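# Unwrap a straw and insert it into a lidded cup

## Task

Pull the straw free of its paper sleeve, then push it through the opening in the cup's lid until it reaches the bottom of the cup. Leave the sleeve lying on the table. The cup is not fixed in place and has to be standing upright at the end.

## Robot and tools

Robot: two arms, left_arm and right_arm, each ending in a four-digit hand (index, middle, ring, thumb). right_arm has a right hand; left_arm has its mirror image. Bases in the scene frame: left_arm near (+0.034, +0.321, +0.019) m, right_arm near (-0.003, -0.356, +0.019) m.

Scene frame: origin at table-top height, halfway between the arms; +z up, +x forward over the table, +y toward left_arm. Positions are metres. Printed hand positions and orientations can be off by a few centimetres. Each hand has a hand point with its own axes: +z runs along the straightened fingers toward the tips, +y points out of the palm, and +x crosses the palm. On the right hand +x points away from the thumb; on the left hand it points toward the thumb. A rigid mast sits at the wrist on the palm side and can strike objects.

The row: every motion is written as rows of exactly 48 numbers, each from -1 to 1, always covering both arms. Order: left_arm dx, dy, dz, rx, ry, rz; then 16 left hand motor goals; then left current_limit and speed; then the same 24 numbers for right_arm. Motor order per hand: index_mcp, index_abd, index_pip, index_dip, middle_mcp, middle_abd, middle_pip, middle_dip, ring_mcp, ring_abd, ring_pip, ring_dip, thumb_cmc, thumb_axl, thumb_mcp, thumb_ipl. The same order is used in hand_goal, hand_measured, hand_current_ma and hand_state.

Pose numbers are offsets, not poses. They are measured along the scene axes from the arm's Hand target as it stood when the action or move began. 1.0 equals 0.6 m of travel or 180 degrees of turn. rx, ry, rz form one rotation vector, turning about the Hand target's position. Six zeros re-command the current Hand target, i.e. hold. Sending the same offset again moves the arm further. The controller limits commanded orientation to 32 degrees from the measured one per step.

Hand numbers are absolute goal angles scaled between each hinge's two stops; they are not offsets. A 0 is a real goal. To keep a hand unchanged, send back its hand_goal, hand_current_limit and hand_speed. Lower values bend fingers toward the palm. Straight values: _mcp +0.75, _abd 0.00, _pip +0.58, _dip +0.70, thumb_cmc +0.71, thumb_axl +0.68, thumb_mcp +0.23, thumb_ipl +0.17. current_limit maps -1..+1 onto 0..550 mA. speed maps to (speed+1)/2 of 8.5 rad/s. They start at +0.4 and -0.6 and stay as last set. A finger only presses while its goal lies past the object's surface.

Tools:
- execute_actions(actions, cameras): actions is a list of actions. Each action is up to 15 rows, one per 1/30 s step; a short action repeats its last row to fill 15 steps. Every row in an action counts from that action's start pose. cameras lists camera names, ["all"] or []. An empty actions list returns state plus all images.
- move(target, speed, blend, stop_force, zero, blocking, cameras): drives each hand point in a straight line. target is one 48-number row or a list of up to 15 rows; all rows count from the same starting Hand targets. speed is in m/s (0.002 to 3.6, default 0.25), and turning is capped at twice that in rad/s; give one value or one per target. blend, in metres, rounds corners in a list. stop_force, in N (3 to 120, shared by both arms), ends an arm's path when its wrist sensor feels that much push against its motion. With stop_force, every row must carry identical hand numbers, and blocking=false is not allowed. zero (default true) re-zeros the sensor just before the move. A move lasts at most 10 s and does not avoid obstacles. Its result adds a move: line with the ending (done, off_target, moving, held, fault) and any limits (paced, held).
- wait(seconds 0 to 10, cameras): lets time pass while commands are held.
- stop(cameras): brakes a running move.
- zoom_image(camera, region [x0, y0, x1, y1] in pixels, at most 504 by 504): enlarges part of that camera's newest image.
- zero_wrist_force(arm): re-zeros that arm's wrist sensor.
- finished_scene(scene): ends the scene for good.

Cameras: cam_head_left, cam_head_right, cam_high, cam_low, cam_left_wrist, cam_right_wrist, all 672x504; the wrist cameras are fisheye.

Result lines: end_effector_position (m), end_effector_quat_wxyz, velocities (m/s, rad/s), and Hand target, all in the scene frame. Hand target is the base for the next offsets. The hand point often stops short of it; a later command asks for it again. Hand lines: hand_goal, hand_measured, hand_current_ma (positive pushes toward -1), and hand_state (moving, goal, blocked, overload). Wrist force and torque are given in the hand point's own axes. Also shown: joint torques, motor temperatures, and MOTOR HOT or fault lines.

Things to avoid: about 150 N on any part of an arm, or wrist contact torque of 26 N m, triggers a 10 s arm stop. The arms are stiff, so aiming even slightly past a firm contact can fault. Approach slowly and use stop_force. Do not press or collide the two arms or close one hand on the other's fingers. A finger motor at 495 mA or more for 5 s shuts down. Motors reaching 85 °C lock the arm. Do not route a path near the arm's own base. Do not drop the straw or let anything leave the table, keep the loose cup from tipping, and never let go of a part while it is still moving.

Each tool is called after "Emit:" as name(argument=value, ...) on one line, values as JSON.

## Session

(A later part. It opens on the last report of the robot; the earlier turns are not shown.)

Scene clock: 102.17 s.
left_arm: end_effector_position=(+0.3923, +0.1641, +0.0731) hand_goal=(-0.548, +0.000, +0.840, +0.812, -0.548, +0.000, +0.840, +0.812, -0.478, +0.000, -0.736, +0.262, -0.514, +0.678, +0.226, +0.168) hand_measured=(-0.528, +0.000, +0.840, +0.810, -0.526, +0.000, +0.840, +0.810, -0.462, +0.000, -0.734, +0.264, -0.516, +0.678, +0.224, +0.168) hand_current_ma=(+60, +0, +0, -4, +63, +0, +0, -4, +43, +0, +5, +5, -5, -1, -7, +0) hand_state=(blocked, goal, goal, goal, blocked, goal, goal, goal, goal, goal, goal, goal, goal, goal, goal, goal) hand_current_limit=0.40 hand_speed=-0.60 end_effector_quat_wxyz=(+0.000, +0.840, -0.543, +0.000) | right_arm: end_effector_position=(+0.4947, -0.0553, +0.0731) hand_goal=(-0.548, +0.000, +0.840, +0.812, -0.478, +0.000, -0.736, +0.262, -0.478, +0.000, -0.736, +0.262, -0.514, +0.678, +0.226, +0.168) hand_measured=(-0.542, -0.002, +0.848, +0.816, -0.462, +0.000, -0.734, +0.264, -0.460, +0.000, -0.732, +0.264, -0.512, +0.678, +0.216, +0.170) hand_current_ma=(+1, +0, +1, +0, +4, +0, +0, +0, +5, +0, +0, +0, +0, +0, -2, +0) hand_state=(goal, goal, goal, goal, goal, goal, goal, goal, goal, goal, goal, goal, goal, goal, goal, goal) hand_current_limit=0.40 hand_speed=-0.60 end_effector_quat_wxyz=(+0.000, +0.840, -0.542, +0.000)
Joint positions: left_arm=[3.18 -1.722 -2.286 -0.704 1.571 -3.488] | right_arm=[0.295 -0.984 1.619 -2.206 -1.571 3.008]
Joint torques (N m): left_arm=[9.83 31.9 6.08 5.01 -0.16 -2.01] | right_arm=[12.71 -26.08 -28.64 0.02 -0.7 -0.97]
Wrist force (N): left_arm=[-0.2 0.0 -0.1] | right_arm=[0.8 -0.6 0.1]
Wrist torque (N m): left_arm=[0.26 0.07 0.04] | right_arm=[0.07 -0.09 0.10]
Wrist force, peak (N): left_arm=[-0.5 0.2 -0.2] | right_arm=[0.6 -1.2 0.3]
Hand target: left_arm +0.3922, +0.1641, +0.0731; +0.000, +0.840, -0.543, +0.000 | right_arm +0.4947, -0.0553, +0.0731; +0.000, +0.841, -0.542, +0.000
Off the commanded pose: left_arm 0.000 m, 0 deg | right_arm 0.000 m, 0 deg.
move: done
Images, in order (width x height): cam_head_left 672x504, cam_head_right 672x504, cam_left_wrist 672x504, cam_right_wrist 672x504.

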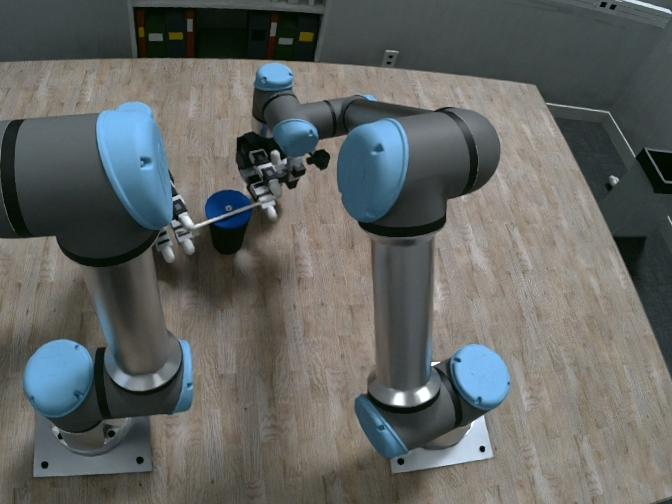

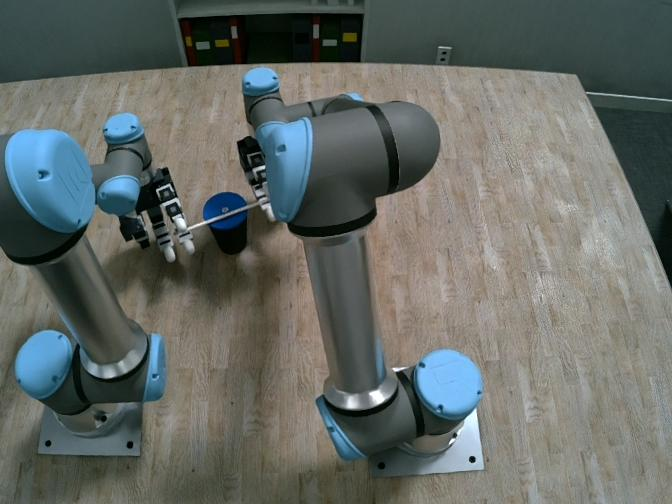

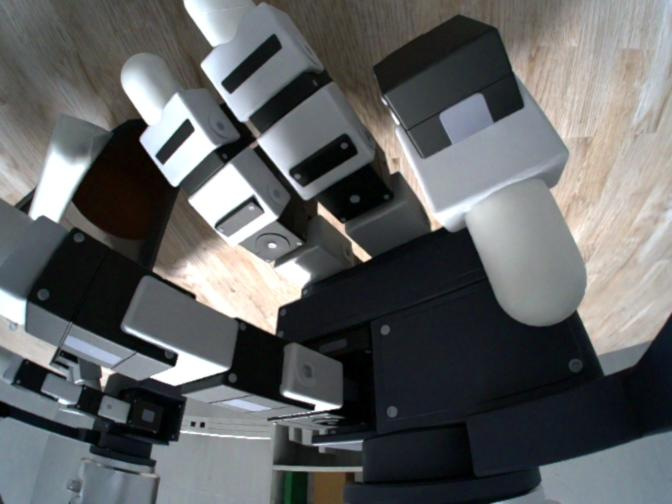

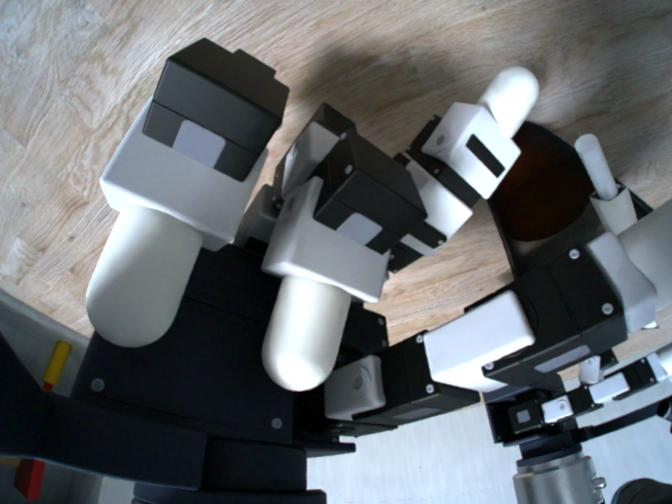

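Emit:
move(target=[[-0.0037,-0.0163,0,0,0,0,-0.548,0,0.839,0.812,-0.548,0,0.839,0.812,-0.479,0,-0.737,0.261,-0.514,0.677,0.225,0.168,0.4,-0.6,-0.0027,-0.0103,0,0,0,0,-0.548,0,0.839,0.812,-0.479,0,-0.737,0.261,-0.479,0,-0.737,0.261,-0.514,0.677,0.225,0.168,0.4,-0.6],[-0.0037,-0.0163,0,0,0,0,-0.918,0,0.839,0.812,-0.548,0,0.839,0.812,-0.479,0,-0.737,0.261,-0.514,0.677,-0.045,0.168,0.2,-0.9,-0.0027,-0.0103,0,0,0,0,-0.918,0,0.839,0.812,-0.479,0,-0.737,0.261,-0.479,0,-0.737,0.261,-0.514,0.677,-0.045,0.168,0.2,-0.9]], speed=0.1, cameras=["cam_head_left","cam_head_right","cam_right_wrist","cam_left_wrist"])

Emit:
zoom_image(camera="cam_head_left", region=[160, 130, 320, 250])

Emit:
zoom_image(camera="cam_head_right", region=[150, 130, 310, 250])

Emit:
zoom_image(camera="cam_right_wrist", region=[470, 60, 672, 340])

Emit:
zoom_image(camera="cam_left_wrist", region=[0, 60, 202, 340])

Scene clock: 117.43 s.
left_arm: end_effector_position=(+0.3900, +0.1543, +0.0731) hand_goal=(-0.918, +0.000, +0.840, +0.812, -0.548, +0.000, +0.840, +0.812, -0.478, +0.000, -0.736, +0.262, -0.514, +0.678, -0.044, +0.168) hand_measured=(-0.850, +0.000, +0.852, +0.816, -0.526, +0.000, +0.840, +0.810, -0.462, +0.000, -0.734, +0.264, -0.516, +0.678, +0.074, +0.180) hand_current_ma=(+264, +0, +32, +9, +63, +0, +0, -4, +43, +0, +5, +5, -4, -1, +330, +42) hand_state=(blocked, goal, goal, goal, blocked, goal, goal, goal, goal, goal, goal, goal, goal, goal, blocked, goal) hand_current_limit=0.20 hand_speed=-0.90 end_effector_quat_wxyz=(+0.000, +0.840, -0.543, +0.000) | right_arm: end_effector_position=(+0.4931, -0.0615, +0.0731) hand_goal=(-0.918, +0.000, +0.840, +0.812, -0.478, +0.000, -0.736, +0.262, -0.478, +0.000, -0.736, +0.262, -0.514, +0.678, -0.044, +0.168) hand_measured=(-0.852, -0.002, +0.856, +0.818, -0.462, +0.000, -0.734, +0.264, -0.460, +0.000, -0.732, +0.264, -0.512, +0.678, +0.068, +0.198) hand_current_ma=(+72, +0, +4, +1, +4, +0, +0, +0, +5, +0, +0, +0, +0, +0, +302, +24) hand_state=(blocked, goal, goal, goal, goal, goal, goal, goal, goal, goal, goal, goal, goal, goal, blocked, blocked) hand_current_limit=0.20 hand_speed=-0.90 end_effector_quat_wxyz=(+0.000, +0.841, -0.542, +0.000)
Joint positions: left_arm=[3.157 -1.722 -2.286 -0.704 1.571 -3.511] | right_arm=[0.287 -0.992 1.633 -2.212 -1.571 2.999]
Joint torques (N m): left_arm=[-9.53 15.27 20.51 -0.14 0.26 -2] | right_arm=[-13 -50.24 -7.82 -3.98 0.65 -1.35]
Wrist force (N): left_arm=[0.0 0.7 -2.2] | right_arm=[0.7 0.7 -3.7]
Wrist torque (N m): left_arm=[0.23 0.12 0.04] | right_arm=[-0.03 -0.16 0.06]
Wrist force, peak (N): left_arm=[0.0 0.6 -3.3] | right_arm=[0.6 0.7 -4.8]
Hand target: left_arm +0.3900, +0.1543, +0.0731; +0.000, +0.840, -0.543, +0.000 | right_arm +0.4931, -0.0615, +0.0731; +0.000, +0.841, -0.542, +0.000
Off the commanded pose: left_arm 0.000 m, 0 deg | right_arm 0.000 m, 0 deg.
move: done
Images, in order (width x height): cam_head_left 672x504, cam_head_right 672x504, cam_left_wrist 672x504, cam_right_wrist 672x504.

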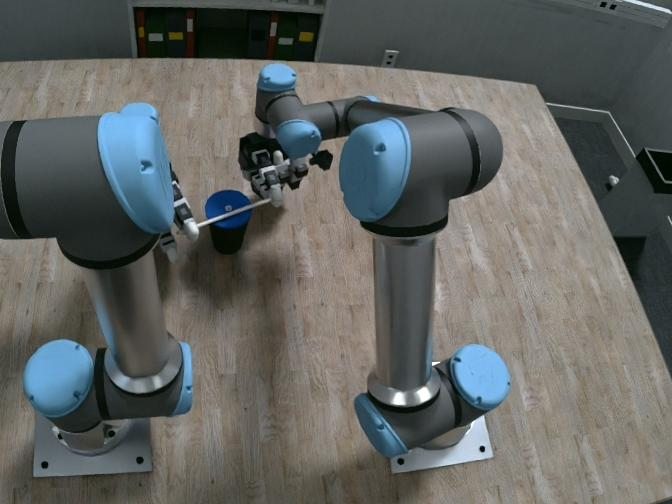

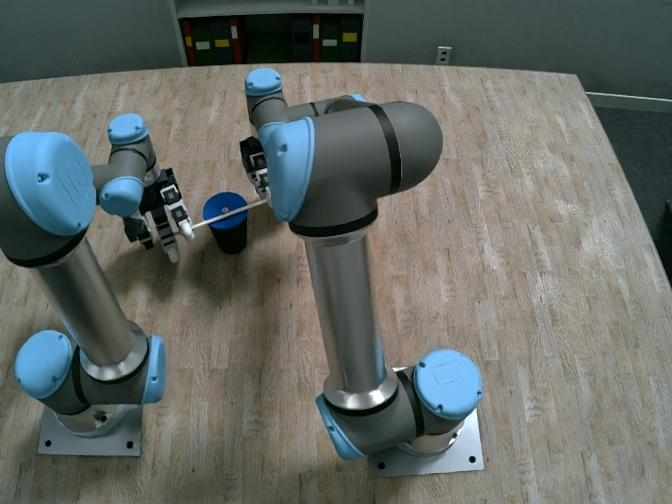

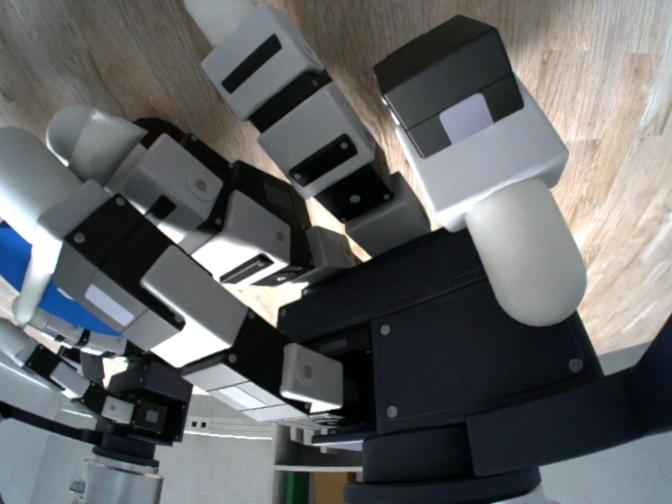

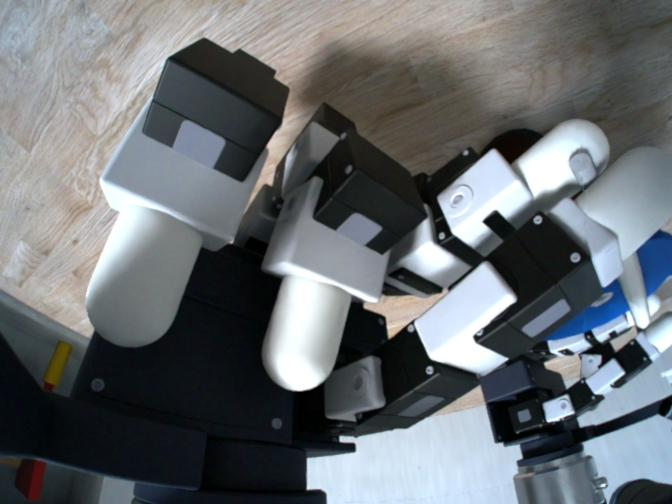

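Scaled by 3.150 from the camera's 672x504 image, which has a finer 960x720 frame.

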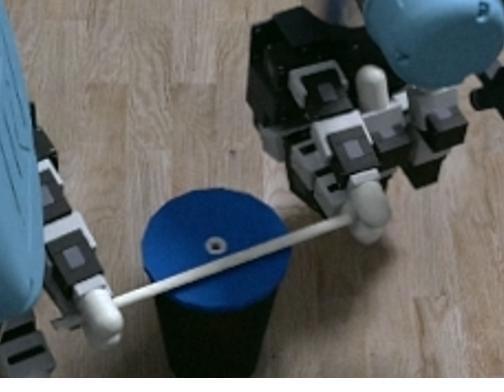

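Scaled by 3.150 from the camera's 672x504 image, which has a finer 960x720 frame.

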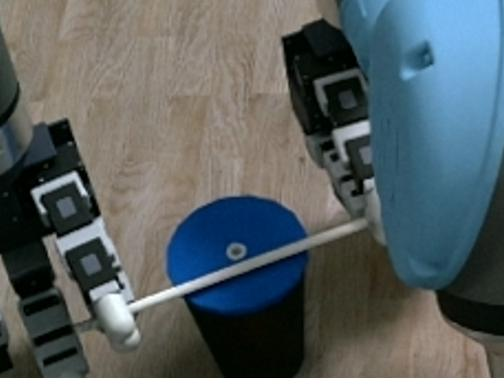

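Scaled by 1.800 from the camera's 672x504 image, which has a finer 960x720 frame.

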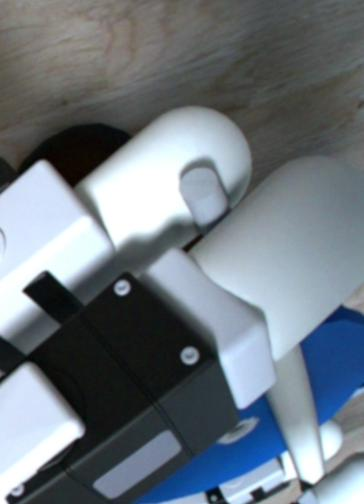

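Scaled by 1.800 from the camera's 672x504 image, which has a finer 960x720 frame.

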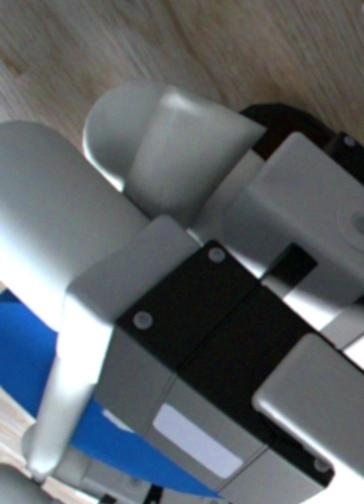

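Emit:
move(target=[[0,0,0.025,0,0,0,-0.918,0,0.839,0.812,-0.548,0,0.839,0.812,-0.479,0,-0.737,0.261,-0.514,0.677,-0.045,0.168,0.2,-0.9,0,0,0.025,0,0,0,-0.918,0,0.839,0.812,-0.479,0,-0.737,0.261,-0.479,0,-0.737,0.261,-0.514,0.677,-0.045,0.168,0.2,-0.9],[0,0,0.025,0,0,0,-0.98,0,0.839,0.812,-0.548,0,0.839,0.812,-0.479,0,-0.737,0.261,-0.514,0.677,-0.281,0.1,0.77,-0.9,0,0,0.025,0,0,0,-0.96,0,0.839,0.812,-0.479,0,-0.737,0.261,-0.479,0,-0.737,0.261,-0.514,0.677,-0.16,0.168,0.5,-0.92],[-0.0138,0.0303,0.025,0,0,0,-0.98,0,0.839,0.812,-0.548,0,0.839,0.812,-0.479,0,-0.737,0.261,-0.514,0.677,-0.281,0.1,0.77,-0.9,0.0138,-0.0303,0.025,0,0,0,-0.96,0,0.839,0.812,-0.479,0,-0.737,0.261,-0.479,0,-0.737,0.261,-0.514,0.677,-0.16,0.168,0.5,-0.92]], speed=0.04, cameras=["cam_head_left","cam_head_right","cam_right_wrist","cam_left_wrist"])

Emit:
zoom_image(camera="cam_head_left", region=[160, 130, 320, 250])

Emit:
zoom_image(camera="cam_head_right", region=[150, 130, 310, 250])

Emit:
zoom_image(camera="cam_left_wrist", region=[0, 60, 202, 340])

Scene clock: 127.30 s.
left_arm: end_effector_position=(+0.3818, +0.1724, +0.0880) hand_goal=(-0.980, +0.000, +0.840, +0.812, -0.548, +0.000, +0.840, +0.812, -0.478, +0.000, -0.736, +0.262, -0.514, +0.678, -0.280, +0.100) hand_measured=(-0.850, +0.014, +0.890, +0.832, -0.526, +0.000, +0.840, +0.810, -0.462, +0.000, -0.734, +0.264, -0.502, +0.682, +0.040, +0.134) hand_current_ma=(+487, +30, +164, +57, +63, +0, +0, -4, +43, +0, +5, +5, +28, +11, +487, +151) hand_state=(blocked, goal, blocked, blocked, blocked, goal, goal, goal, goal, goal, goal, goal, goal, goal, blocked, blocked) hand_current_limit=0.77 hand_speed=-0.90 end_effector_quat_wxyz=(+0.000, +0.840, -0.543, +0.000) end_effector_velocity=(-0.001, +0.001, +0.000) end_effector_angular_velocity=(-0.001, +0.000, -0.003) | right_arm: end_effector_position=(+0.5013, -0.0795, +0.0881) hand_goal=(-0.960, +0.000, +0.840, +0.812, -0.478, +0.000, -0.736, +0.262, -0.478, +0.000, -0.736, +0.262, -0.514, +0.678, -0.160, +0.168) hand_measured=(-0.852, +0.014, +0.920, +0.846, -0.462, +0.000, -0.734, +0.264, -0.460, +0.000, -0.732, +0.264, -0.504, +0.684, +0.004, +0.204) hand_current_ma=(+193, +3, +91, +17, +4, +0, +0, +0, +5, +0, +0, +0, +1, +1, +412, +36) hand_state=(blocked, goal, blocked, blocked, goal, goal, goal, goal, goal, goal, goal, goal, goal, goal, blocked, blocked) hand_current_limit=0.50 hand_speed=-0.92 end_effector_quat_wxyz=(+0.000, +0.841, -0.542, +0.000)
Joint positions: left_arm=[3.202 -1.66 -2.303 -0.75 1.571 -3.466] | right_arm=[0.257 -1.015 1.625 -2.181 -1.571 2.969]
Joint velocities: left_arm=[0.003 0.002 -0.002 0 -0.001 0.006] | right_arm=[within noise]
Joint torques (N m): left_arm=[12.18 30.86 9.72 4.95 -1.34 2.01] | right_arm=[-13.77 -53.24 -8.04 -4.04 -0.86 -1.38]
Wrist force (N): left_arm=[0.4 0.0 -0.1] | right_arm=[-0.1 -0.6 0.2]
Wrist torque (N m): left_arm=[0.26 0.03 -0.07] | right_arm=[0.04 -0.04 0.08]
Wrist force, peak (N): left_arm=[3.9 -0.1 0.2] | right_arm=[0.5 0.9 -4.1]
Hand target: left_arm +0.3817, +0.1725, +0.0881; +0.000, +0.840, -0.543, +0.000 | right_arm +0.5014, -0.0797, +0.0881; +0.000, +0.841, -0.542, +0.000
Off the commanded pose: left_arm 0.000 m, 0 deg | right_arm 0.000 m, 0 deg.
move: done
Images, in order (width x height): cam_head_left 672x504, cam_head_right 672x504, cam_left_wrist 672x504, cam_right_wrist 672x504.

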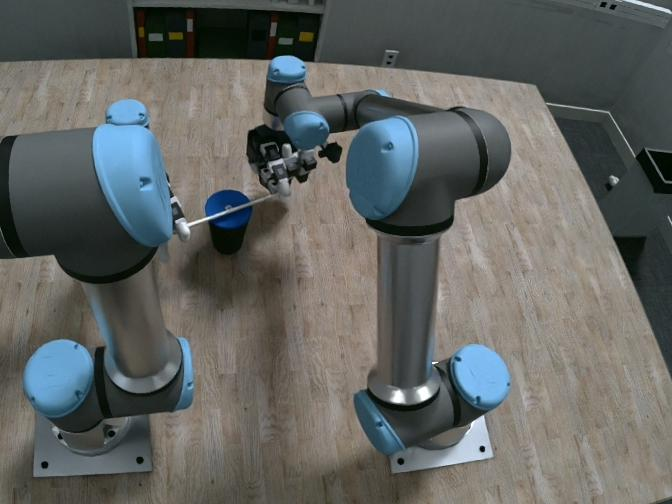

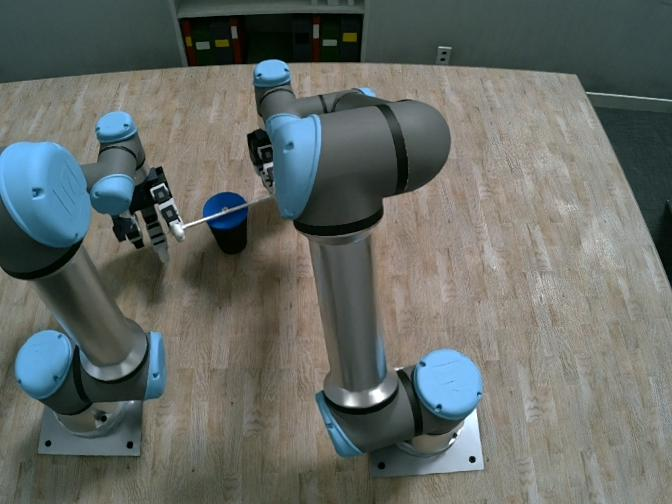

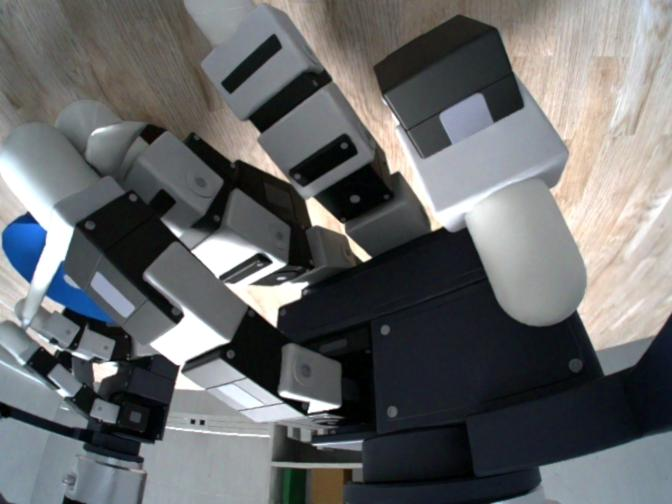

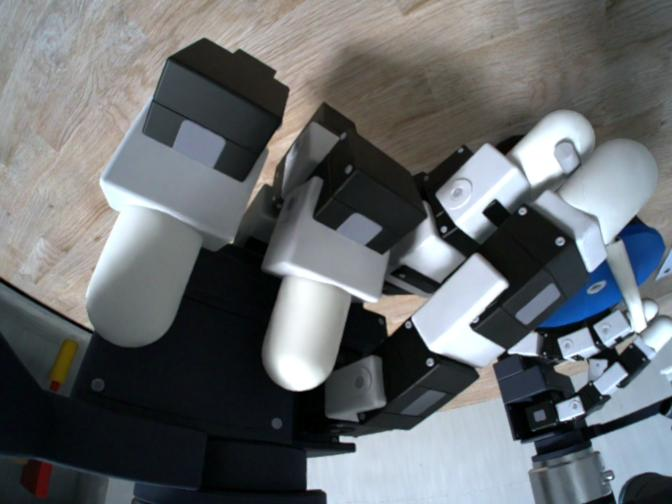

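Scaled by 3.150 from the camera's 672x504 image, which has a finer 960x720 frame.

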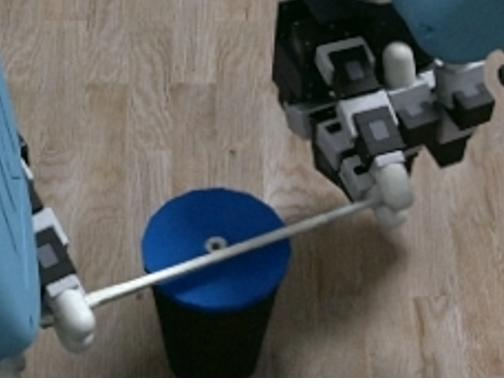

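Scaled by 3.150 from the camera's 672x504 image, which has a finer 960x720 frame.

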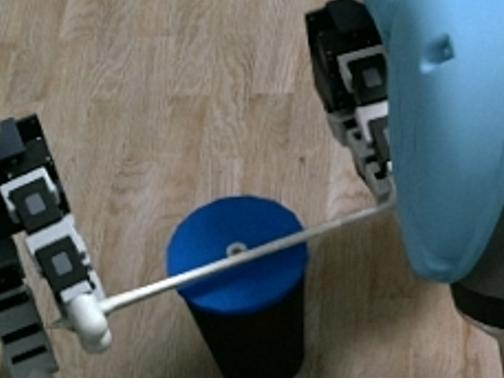

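Scaled by 1.800 from the camera's 672x504 image, which has a finer 960x720 frame.

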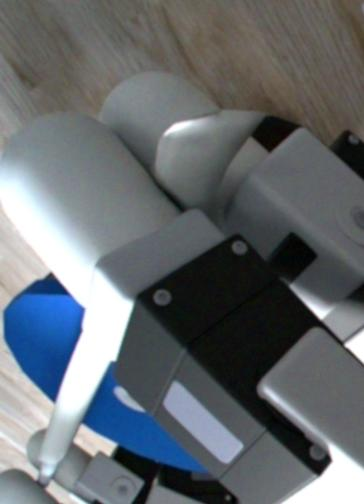

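Emit:
zoom_image(camera="cam_head_left", region=[225, 170, 305, 230])

Emit:
zoom_image(camera="cam_right_wrist", region=[470, 60, 672, 340])

Scaled by 6.300 from the camera's 672x504 image, which has a finer 960x720 frame.

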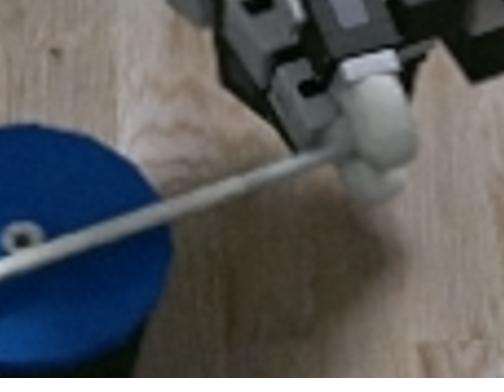

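Scaled by 1.800 from the camera's 672x504 image, which has a finer 960x720 frame.

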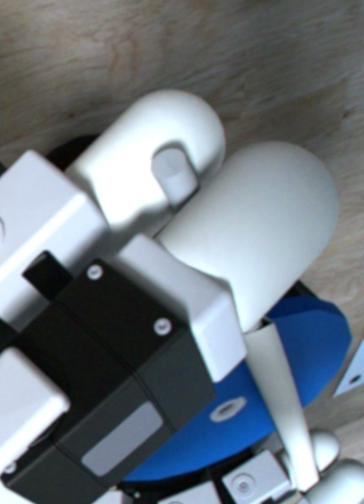

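Emit:
move(target=[[-0.0548,0.1215,0.0,0,0,0,-0.98,0,0.839,0.812,-0.548,0,0.839,0.812,-0.479,0,-0.737,0.261,-0.514,0.677,-0.281,0.1,0.77,-0.9,0.089,-0.1975,0,0,0,0,-0.96,0,0.839,0.812,-0.479,0,-0.737,0.261,-0.479,0,-0.737,0.261,-0.514,0.677,-0.16,0.168,0.5,-0.92]], speed=0.07, cameras=["cam_head_left","cam_head_right","cam_high","cam_left_wrist"])

Emit:
zoom_image(camera="cam_head_left", region=[120, 110, 360, 290])

Emit:
zoom_image(camera="cam_high", region=[230, 180, 450, 345])

Scene clock: 138.50 s.
left_arm: end_effector_position=(+0.3489, +0.2453, +0.0880) hand_goal=(-0.980, +0.000, +0.840, +0.812, -0.548, +0.000, +0.840, +0.812, -0.478, +0.000, -0.736, +0.262, -0.514, +0.678, -0.280, +0.100) hand_measured=(-0.850, +0.002, +0.890, +0.832, -0.526, +0.000, +0.840, +0.810, -0.462, +0.000, -0.734, +0.264, -0.510, +0.680, +0.040, +0.134) hand_current_ma=(+487, +2, +164, +57, +63, +0, +0, -4, +43, +0, +5, +5, +7, +6, +487, +151) hand_state=(blocked, goal, blocked, blocked, blocked, goal, goal, goal, goal, goal, goal, goal, goal, goal, blocked, blocked) hand_current_limit=0.77 hand_speed=-0.90 end_effector_quat_wxyz=(+0.000, +0.840, -0.543, +0.000) | right_arm: end_effector_position=(+0.5547, -0.1980, +0.0881) hand_goal=(-0.960, +0.000, +0.840, +0.812, -0.478, +0.000, -0.736, +0.262, -0.478, +0.000, -0.736, +0.262, -0.514, +0.678, -0.160, +0.168) hand_measured=(-0.850, -0.004, +0.920, +0.846, -0.462, +0.000, -0.734, +0.264, -0.460, +0.000, -0.732, +0.264, -0.510, +0.680, +0.002, +0.204) hand_current_ma=(+201, +0, +95, +18, +4, +0, +0, +0, +5, +0, +0, +0, +0, +0, +412, +36) hand_state=(blocked, goal, blocked, blocked, goal, goal, goal, goal, goal, goal, goal, goal, goal, goal, blocked, blocked) hand_current_limit=0.50 hand_speed=-0.92 end_effector_quat_wxyz=(+0.000, +0.841, -0.542, +0.000)
Joint positions: left_arm=[3.407 -1.558 -2.411 -0.743 1.571 -3.261] | right_arm=[0.063 -0.998 1.596 -2.169 -1.571 2.776]
Joint torques (N m): left_arm=[9.53 24.83 8.42 -0.6 -1.58 2.02] | right_arm=[-12.96 -26.43 -28.62 0.16 1.44 -1.54]
Wrist force (N): left_arm=[-0.1 -0.1 -0.2] | right_arm=[0.5 -0.5 0.4]
Wrist torque (N m): left_arm=[0.25 0.05 -0.07] | right_arm=[0.04 -0.03 0.05]
Wrist force, peak (N): left_arm=[0.6 -0.1 0.0] | right_arm=[0.8 -1.0 0.2]
Hand target: left_arm +0.3488, +0.2454, +0.0881; +0.000, +0.840, -0.543, +0.000 | right_arm +0.5548, -0.1982, +0.0881; +0.000, +0.841, -0.542, +0.000
Off the commanded pose: left_arm 0.000 m, 0 deg | right_arm 0.000 m, 0 deg.
move: done
Images, in order (width x height): cam_head_left 672x504, cam_head_right 672x504, cam_high 672x504, cam_left_wrist 672x504.

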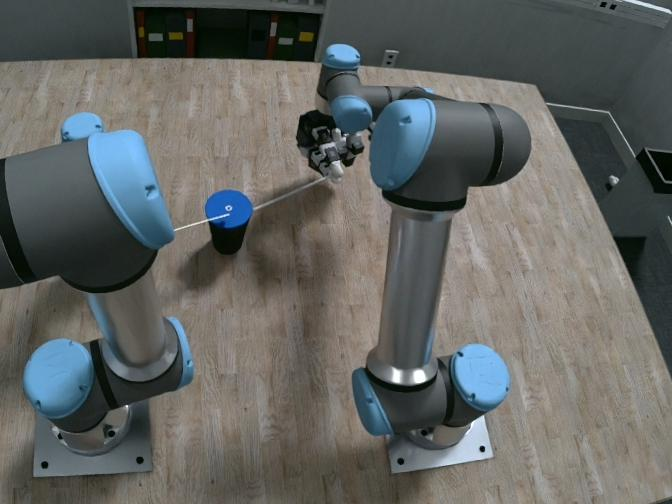

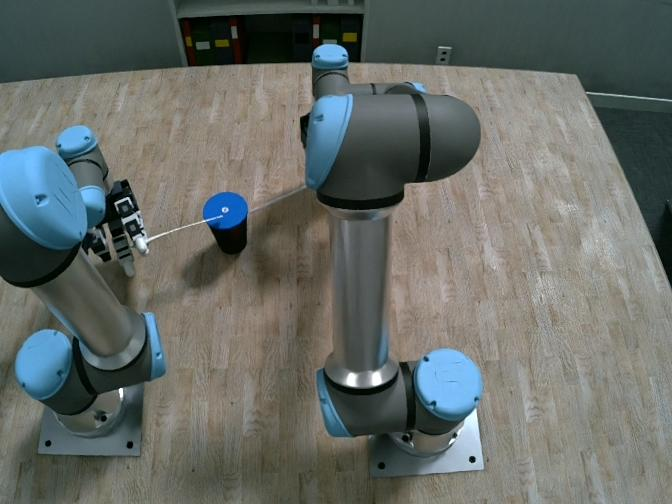

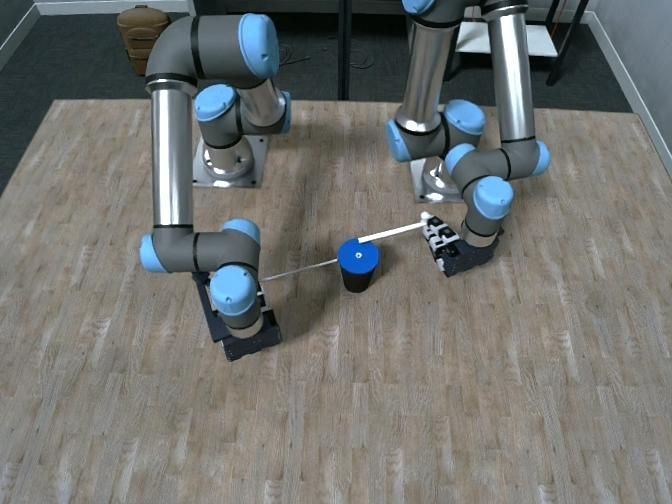

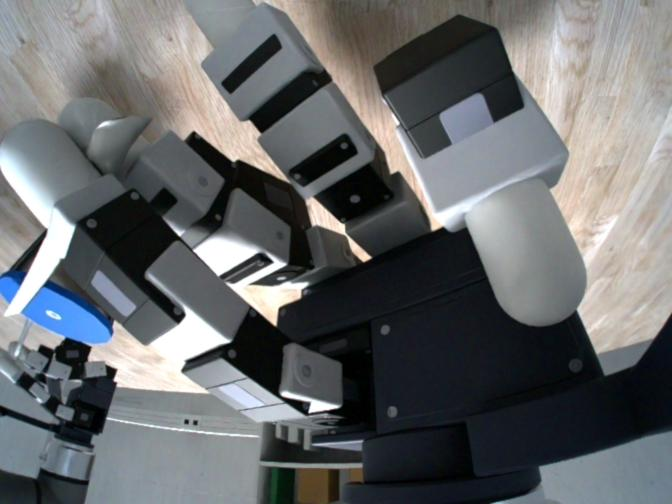

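Scaled by 2.100 from the camera's 672x504 image, which has a finer 960x720 frame.

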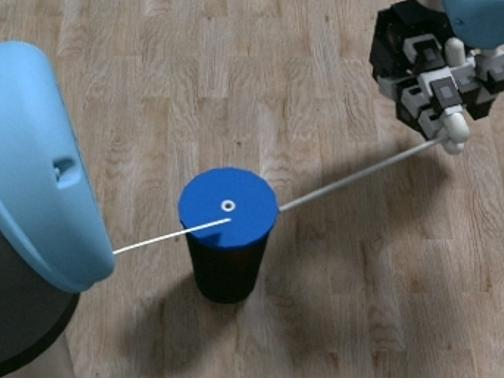

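Scaled by 2.291 from the camera's 672x504 image, which has a finer 960x720 frame.

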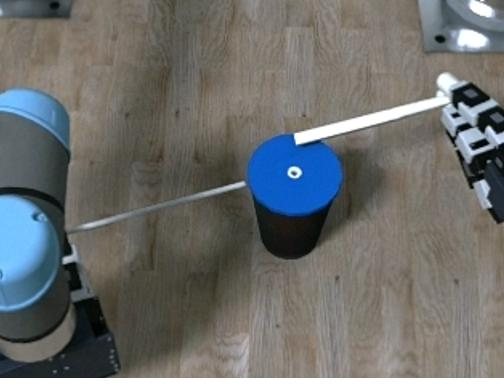

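Emit:
move(target=[[0,0,0.083,0,0,0,-0.98,0,0.839,0.812,-0.479,0,-0.737,0.261,-0.479,0,-0.737,0.261,-0.514,0.677,-0.281,0.1,0.77,-0.9,0.0137,-0.0304,0,0,0,0,-0.96,0,0.839,0.812,-0.479,0,-0.737,0.261,-0.479,0,-0.737,0.261,-0.514,0.677,-0.16,0.168,0.5,-0.92],[0.252,0.225,0.083,0.113,-0.313,0,-0.98,0,0.839,0.812,-0.479,0,-0.737,0.261,-0.479,0,-0.737,0.261,-0.514,0.677,-0.281,0.1,0.77,-0.9,0.0137,-0.0304,0.417,0,0,0.32,-0.96,0,0.839,0.812,-0.479,0,-0.737,0.261,-0.479,0,-0.737,0.261,-0.514,0.677,-0.16,0.168,0.5,-0.92],[0.252,0.225,-0.063,0.113,-0.313,0,-0.98,0,0.839,0.812,-0.479,0,-0.737,0.261,-0.479,0,-0.737,0.261,-0.514,0.677,-0.281,0.1,0.77,-0.9,-0.175,0.164,0.52,0,0,0.642,-0.96,0,0.839,0.812,-0.479,0,-0.737,0.261,-0.479,0,-0.737,0.261,-0.514,0.677,-0.16,0.168,0.5,-0.92],[0.252,0.225,-0.063,0.113,-0.313,0,-0.98,0,0.839,0.812,-0.479,0,-0.737,0.261,-0.479,0,-0.737,0.261,-0.514,0.677,-0.281,0.1,0.77,-0.9,-0.2447,0.4137,0.528,-0.0741,-0.5604,0.4905,-0.96,0,0.839,0.812,-0.479,0,-0.737,0.261,-0.479,0,-0.737,0.261,-0.514,0.677,-0.16,0.168,0.5,-0.92]], speed=[0.1,0.35,0.35,0.35], blend=[0.01,0.03,0.03,0], cameras=["all"])

Emit:
zoom_image(camera="cam_head_left", region=[60, 130, 320, 325])

Emit:
zoom_image(camera="cam_high", region=[270, 190, 390, 310])

Emit:
zoom_image(camera="cam_low", region=[270, 130, 470, 300])

Scene clock: 179.13 s.
left_arm: end_effector_position=(+0.5000, +0.3804, +0.0503) hand_goal=(-0.980, +0.000, +0.840, +0.812, -0.478, +0.000, -0.736, +0.262, -0.478, +0.000, -0.736, +0.262, -0.514, +0.678, -0.280, +0.100) hand_measured=(-0.850, +0.000, +0.890, +0.832, -0.470, +0.000, -0.730, +0.266, -0.466, +0.000, -0.734, +0.264, -0.512, +0.680, +0.040, +0.134) hand_current_ma=(+487, +1, +164, +57, +18, +0, +15, +6, +30, +0, +5, +5, +5, +6, +487, +151) hand_state=(blocked, goal, blocked, blocked, goal, goal, goal, goal, goal, goal, goal, goal, goal, goal, blocked, blocked) hand_current_limit=0.77 hand_speed=-0.90 end_effector_quat_wxyz=(-0.397, +0.728, -0.470, +0.302) | right_arm: end_effector_position=(+0.4080, +0.0500, +0.4049) hand_goal=(-0.960, +0.000, +0.840, +0.812, -0.478, +0.000, -0.736, +0.262, -0.478, +0.000, -0.736, +0.262, -0.514, +0.678, -0.160, +0.168) hand_measured=(-0.848, +0.004, +0.922, +0.846, -0.476, +0.000, -0.734, +0.264, -0.474, +0.000, -0.734, +0.264, -0.508, +0.680, +0.000, +0.204) hand_current_ma=(+203, +0, +96, +18, +0, +0, +0, +0, +0, +0, +0, +0, +0, +0, +412, +36) hand_state=(blocked, goal, blocked, blocked, goal, goal, goal, goal, goal, goal, goal, goal, goal, goal, blocked, blocked) hand_current_limit=0.50 hand_speed=-0.92 end_effector_quat_wxyz=(-0.298, +0.651, +0.300, +0.630)
Joint positions: left_arm=[3.657 -2.121 -2.573 1.018 1.392 -3.113] | right_arm=[0.571 -1.491 2.25 -3.871 -1.266 1.571]
Joint torques (N m): left_arm=[-4.34 19.41 9.12 5.5 -1.83 -1.8] | right_arm=[13 -4.6 -27.56 -3.55 -1.44 1.41]
Wrist force (N): left_arm=[0.1 1.0 0.3] | right_arm=[1.9 -1.9 2.3]
Wrist torque (N m): left_arm=[0.20 0.05 -0.05] | right_arm=[-0.54 -0.26 0.38]
Wrist force, peak (N): left_arm=[0.3 1.4 0.3] | right_arm=[1.2 -2.5 2.4]
Hand target: left_arm +0.5000, +0.3804, +0.0503; -0.397, +0.728, -0.470, +0.302 | right_arm +0.4080, +0.0501, +0.4049; -0.298, +0.651, +0.300, +0.630
Off the commanded pose: left_arm 0.000 m, 0 deg | right_arm 0.000 m, 0 deg.
move: done

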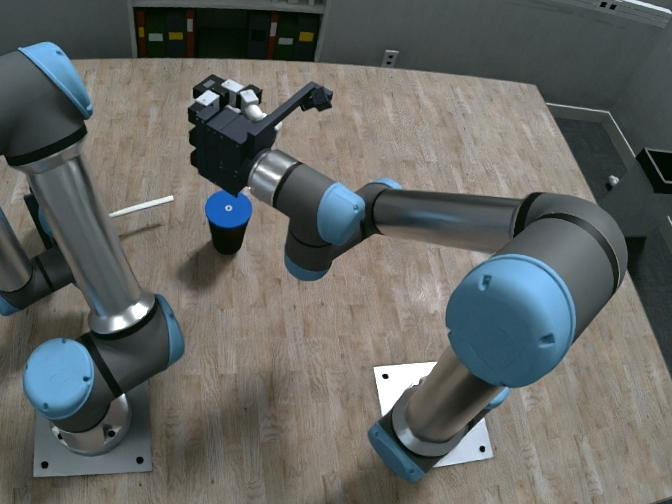

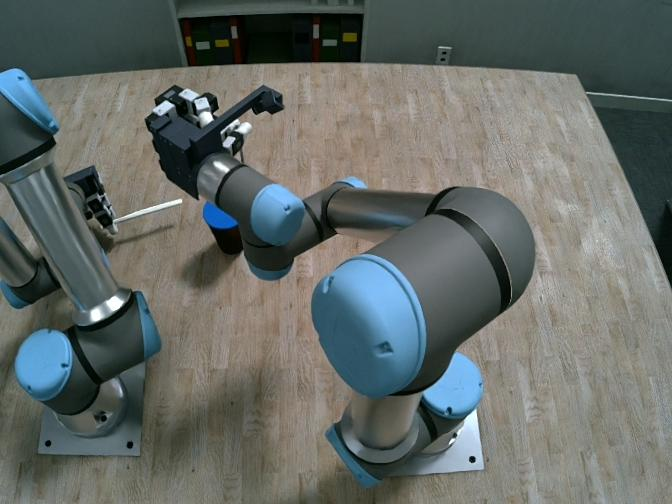

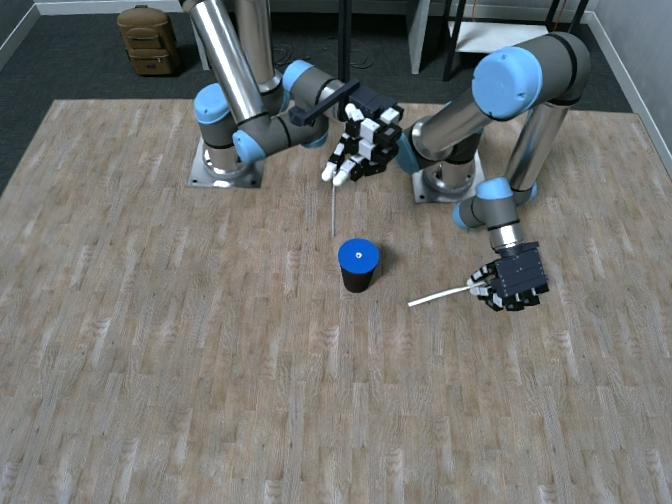

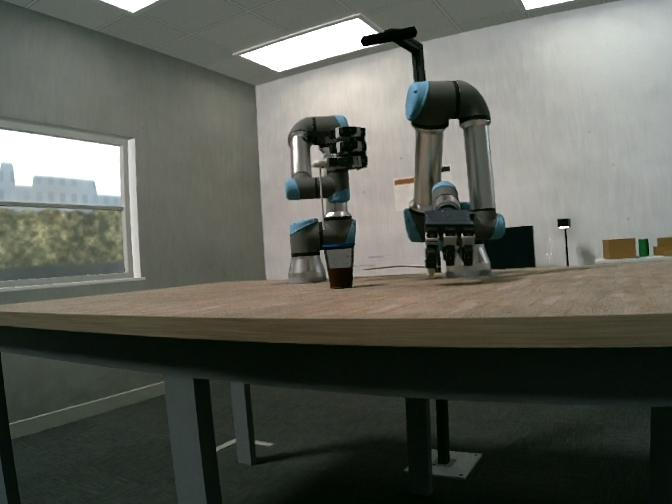

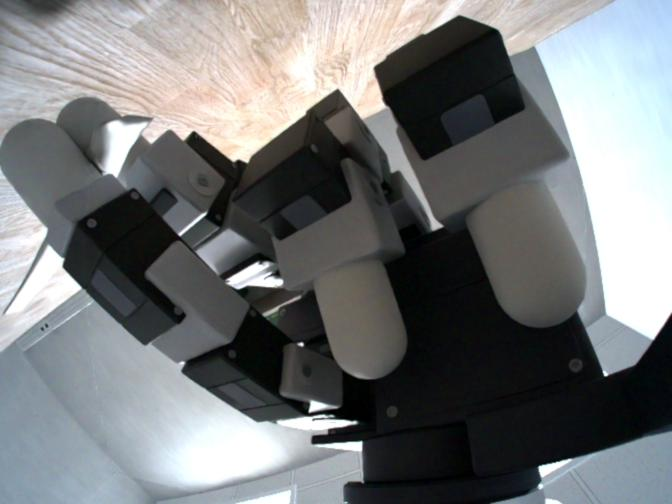

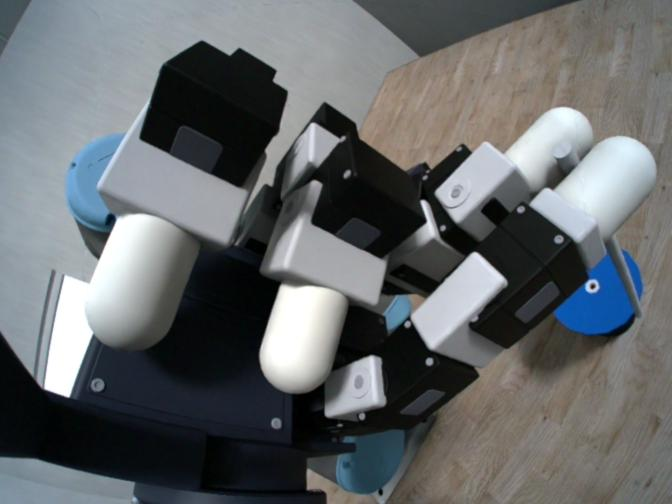

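Scaled by 1.938 from the camera's 672x504 image, which has a finer 960x720 frame.

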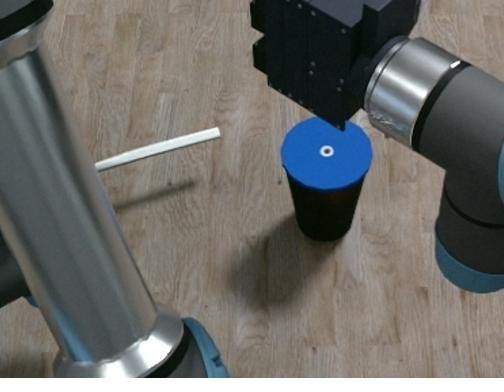

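Scaled by 4.200 from the camera's 672x504 image, which has a finer 960x720 frame.

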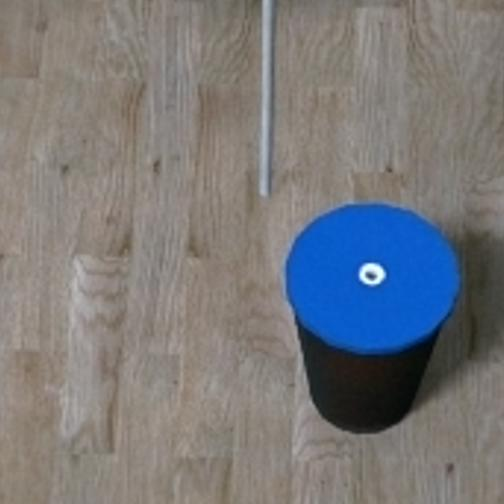

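Scaled by 2.520 from the camera's 672x504 image, which has a finer 960x720 frame.

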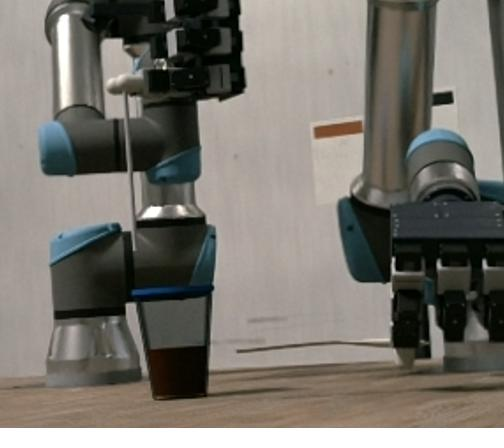

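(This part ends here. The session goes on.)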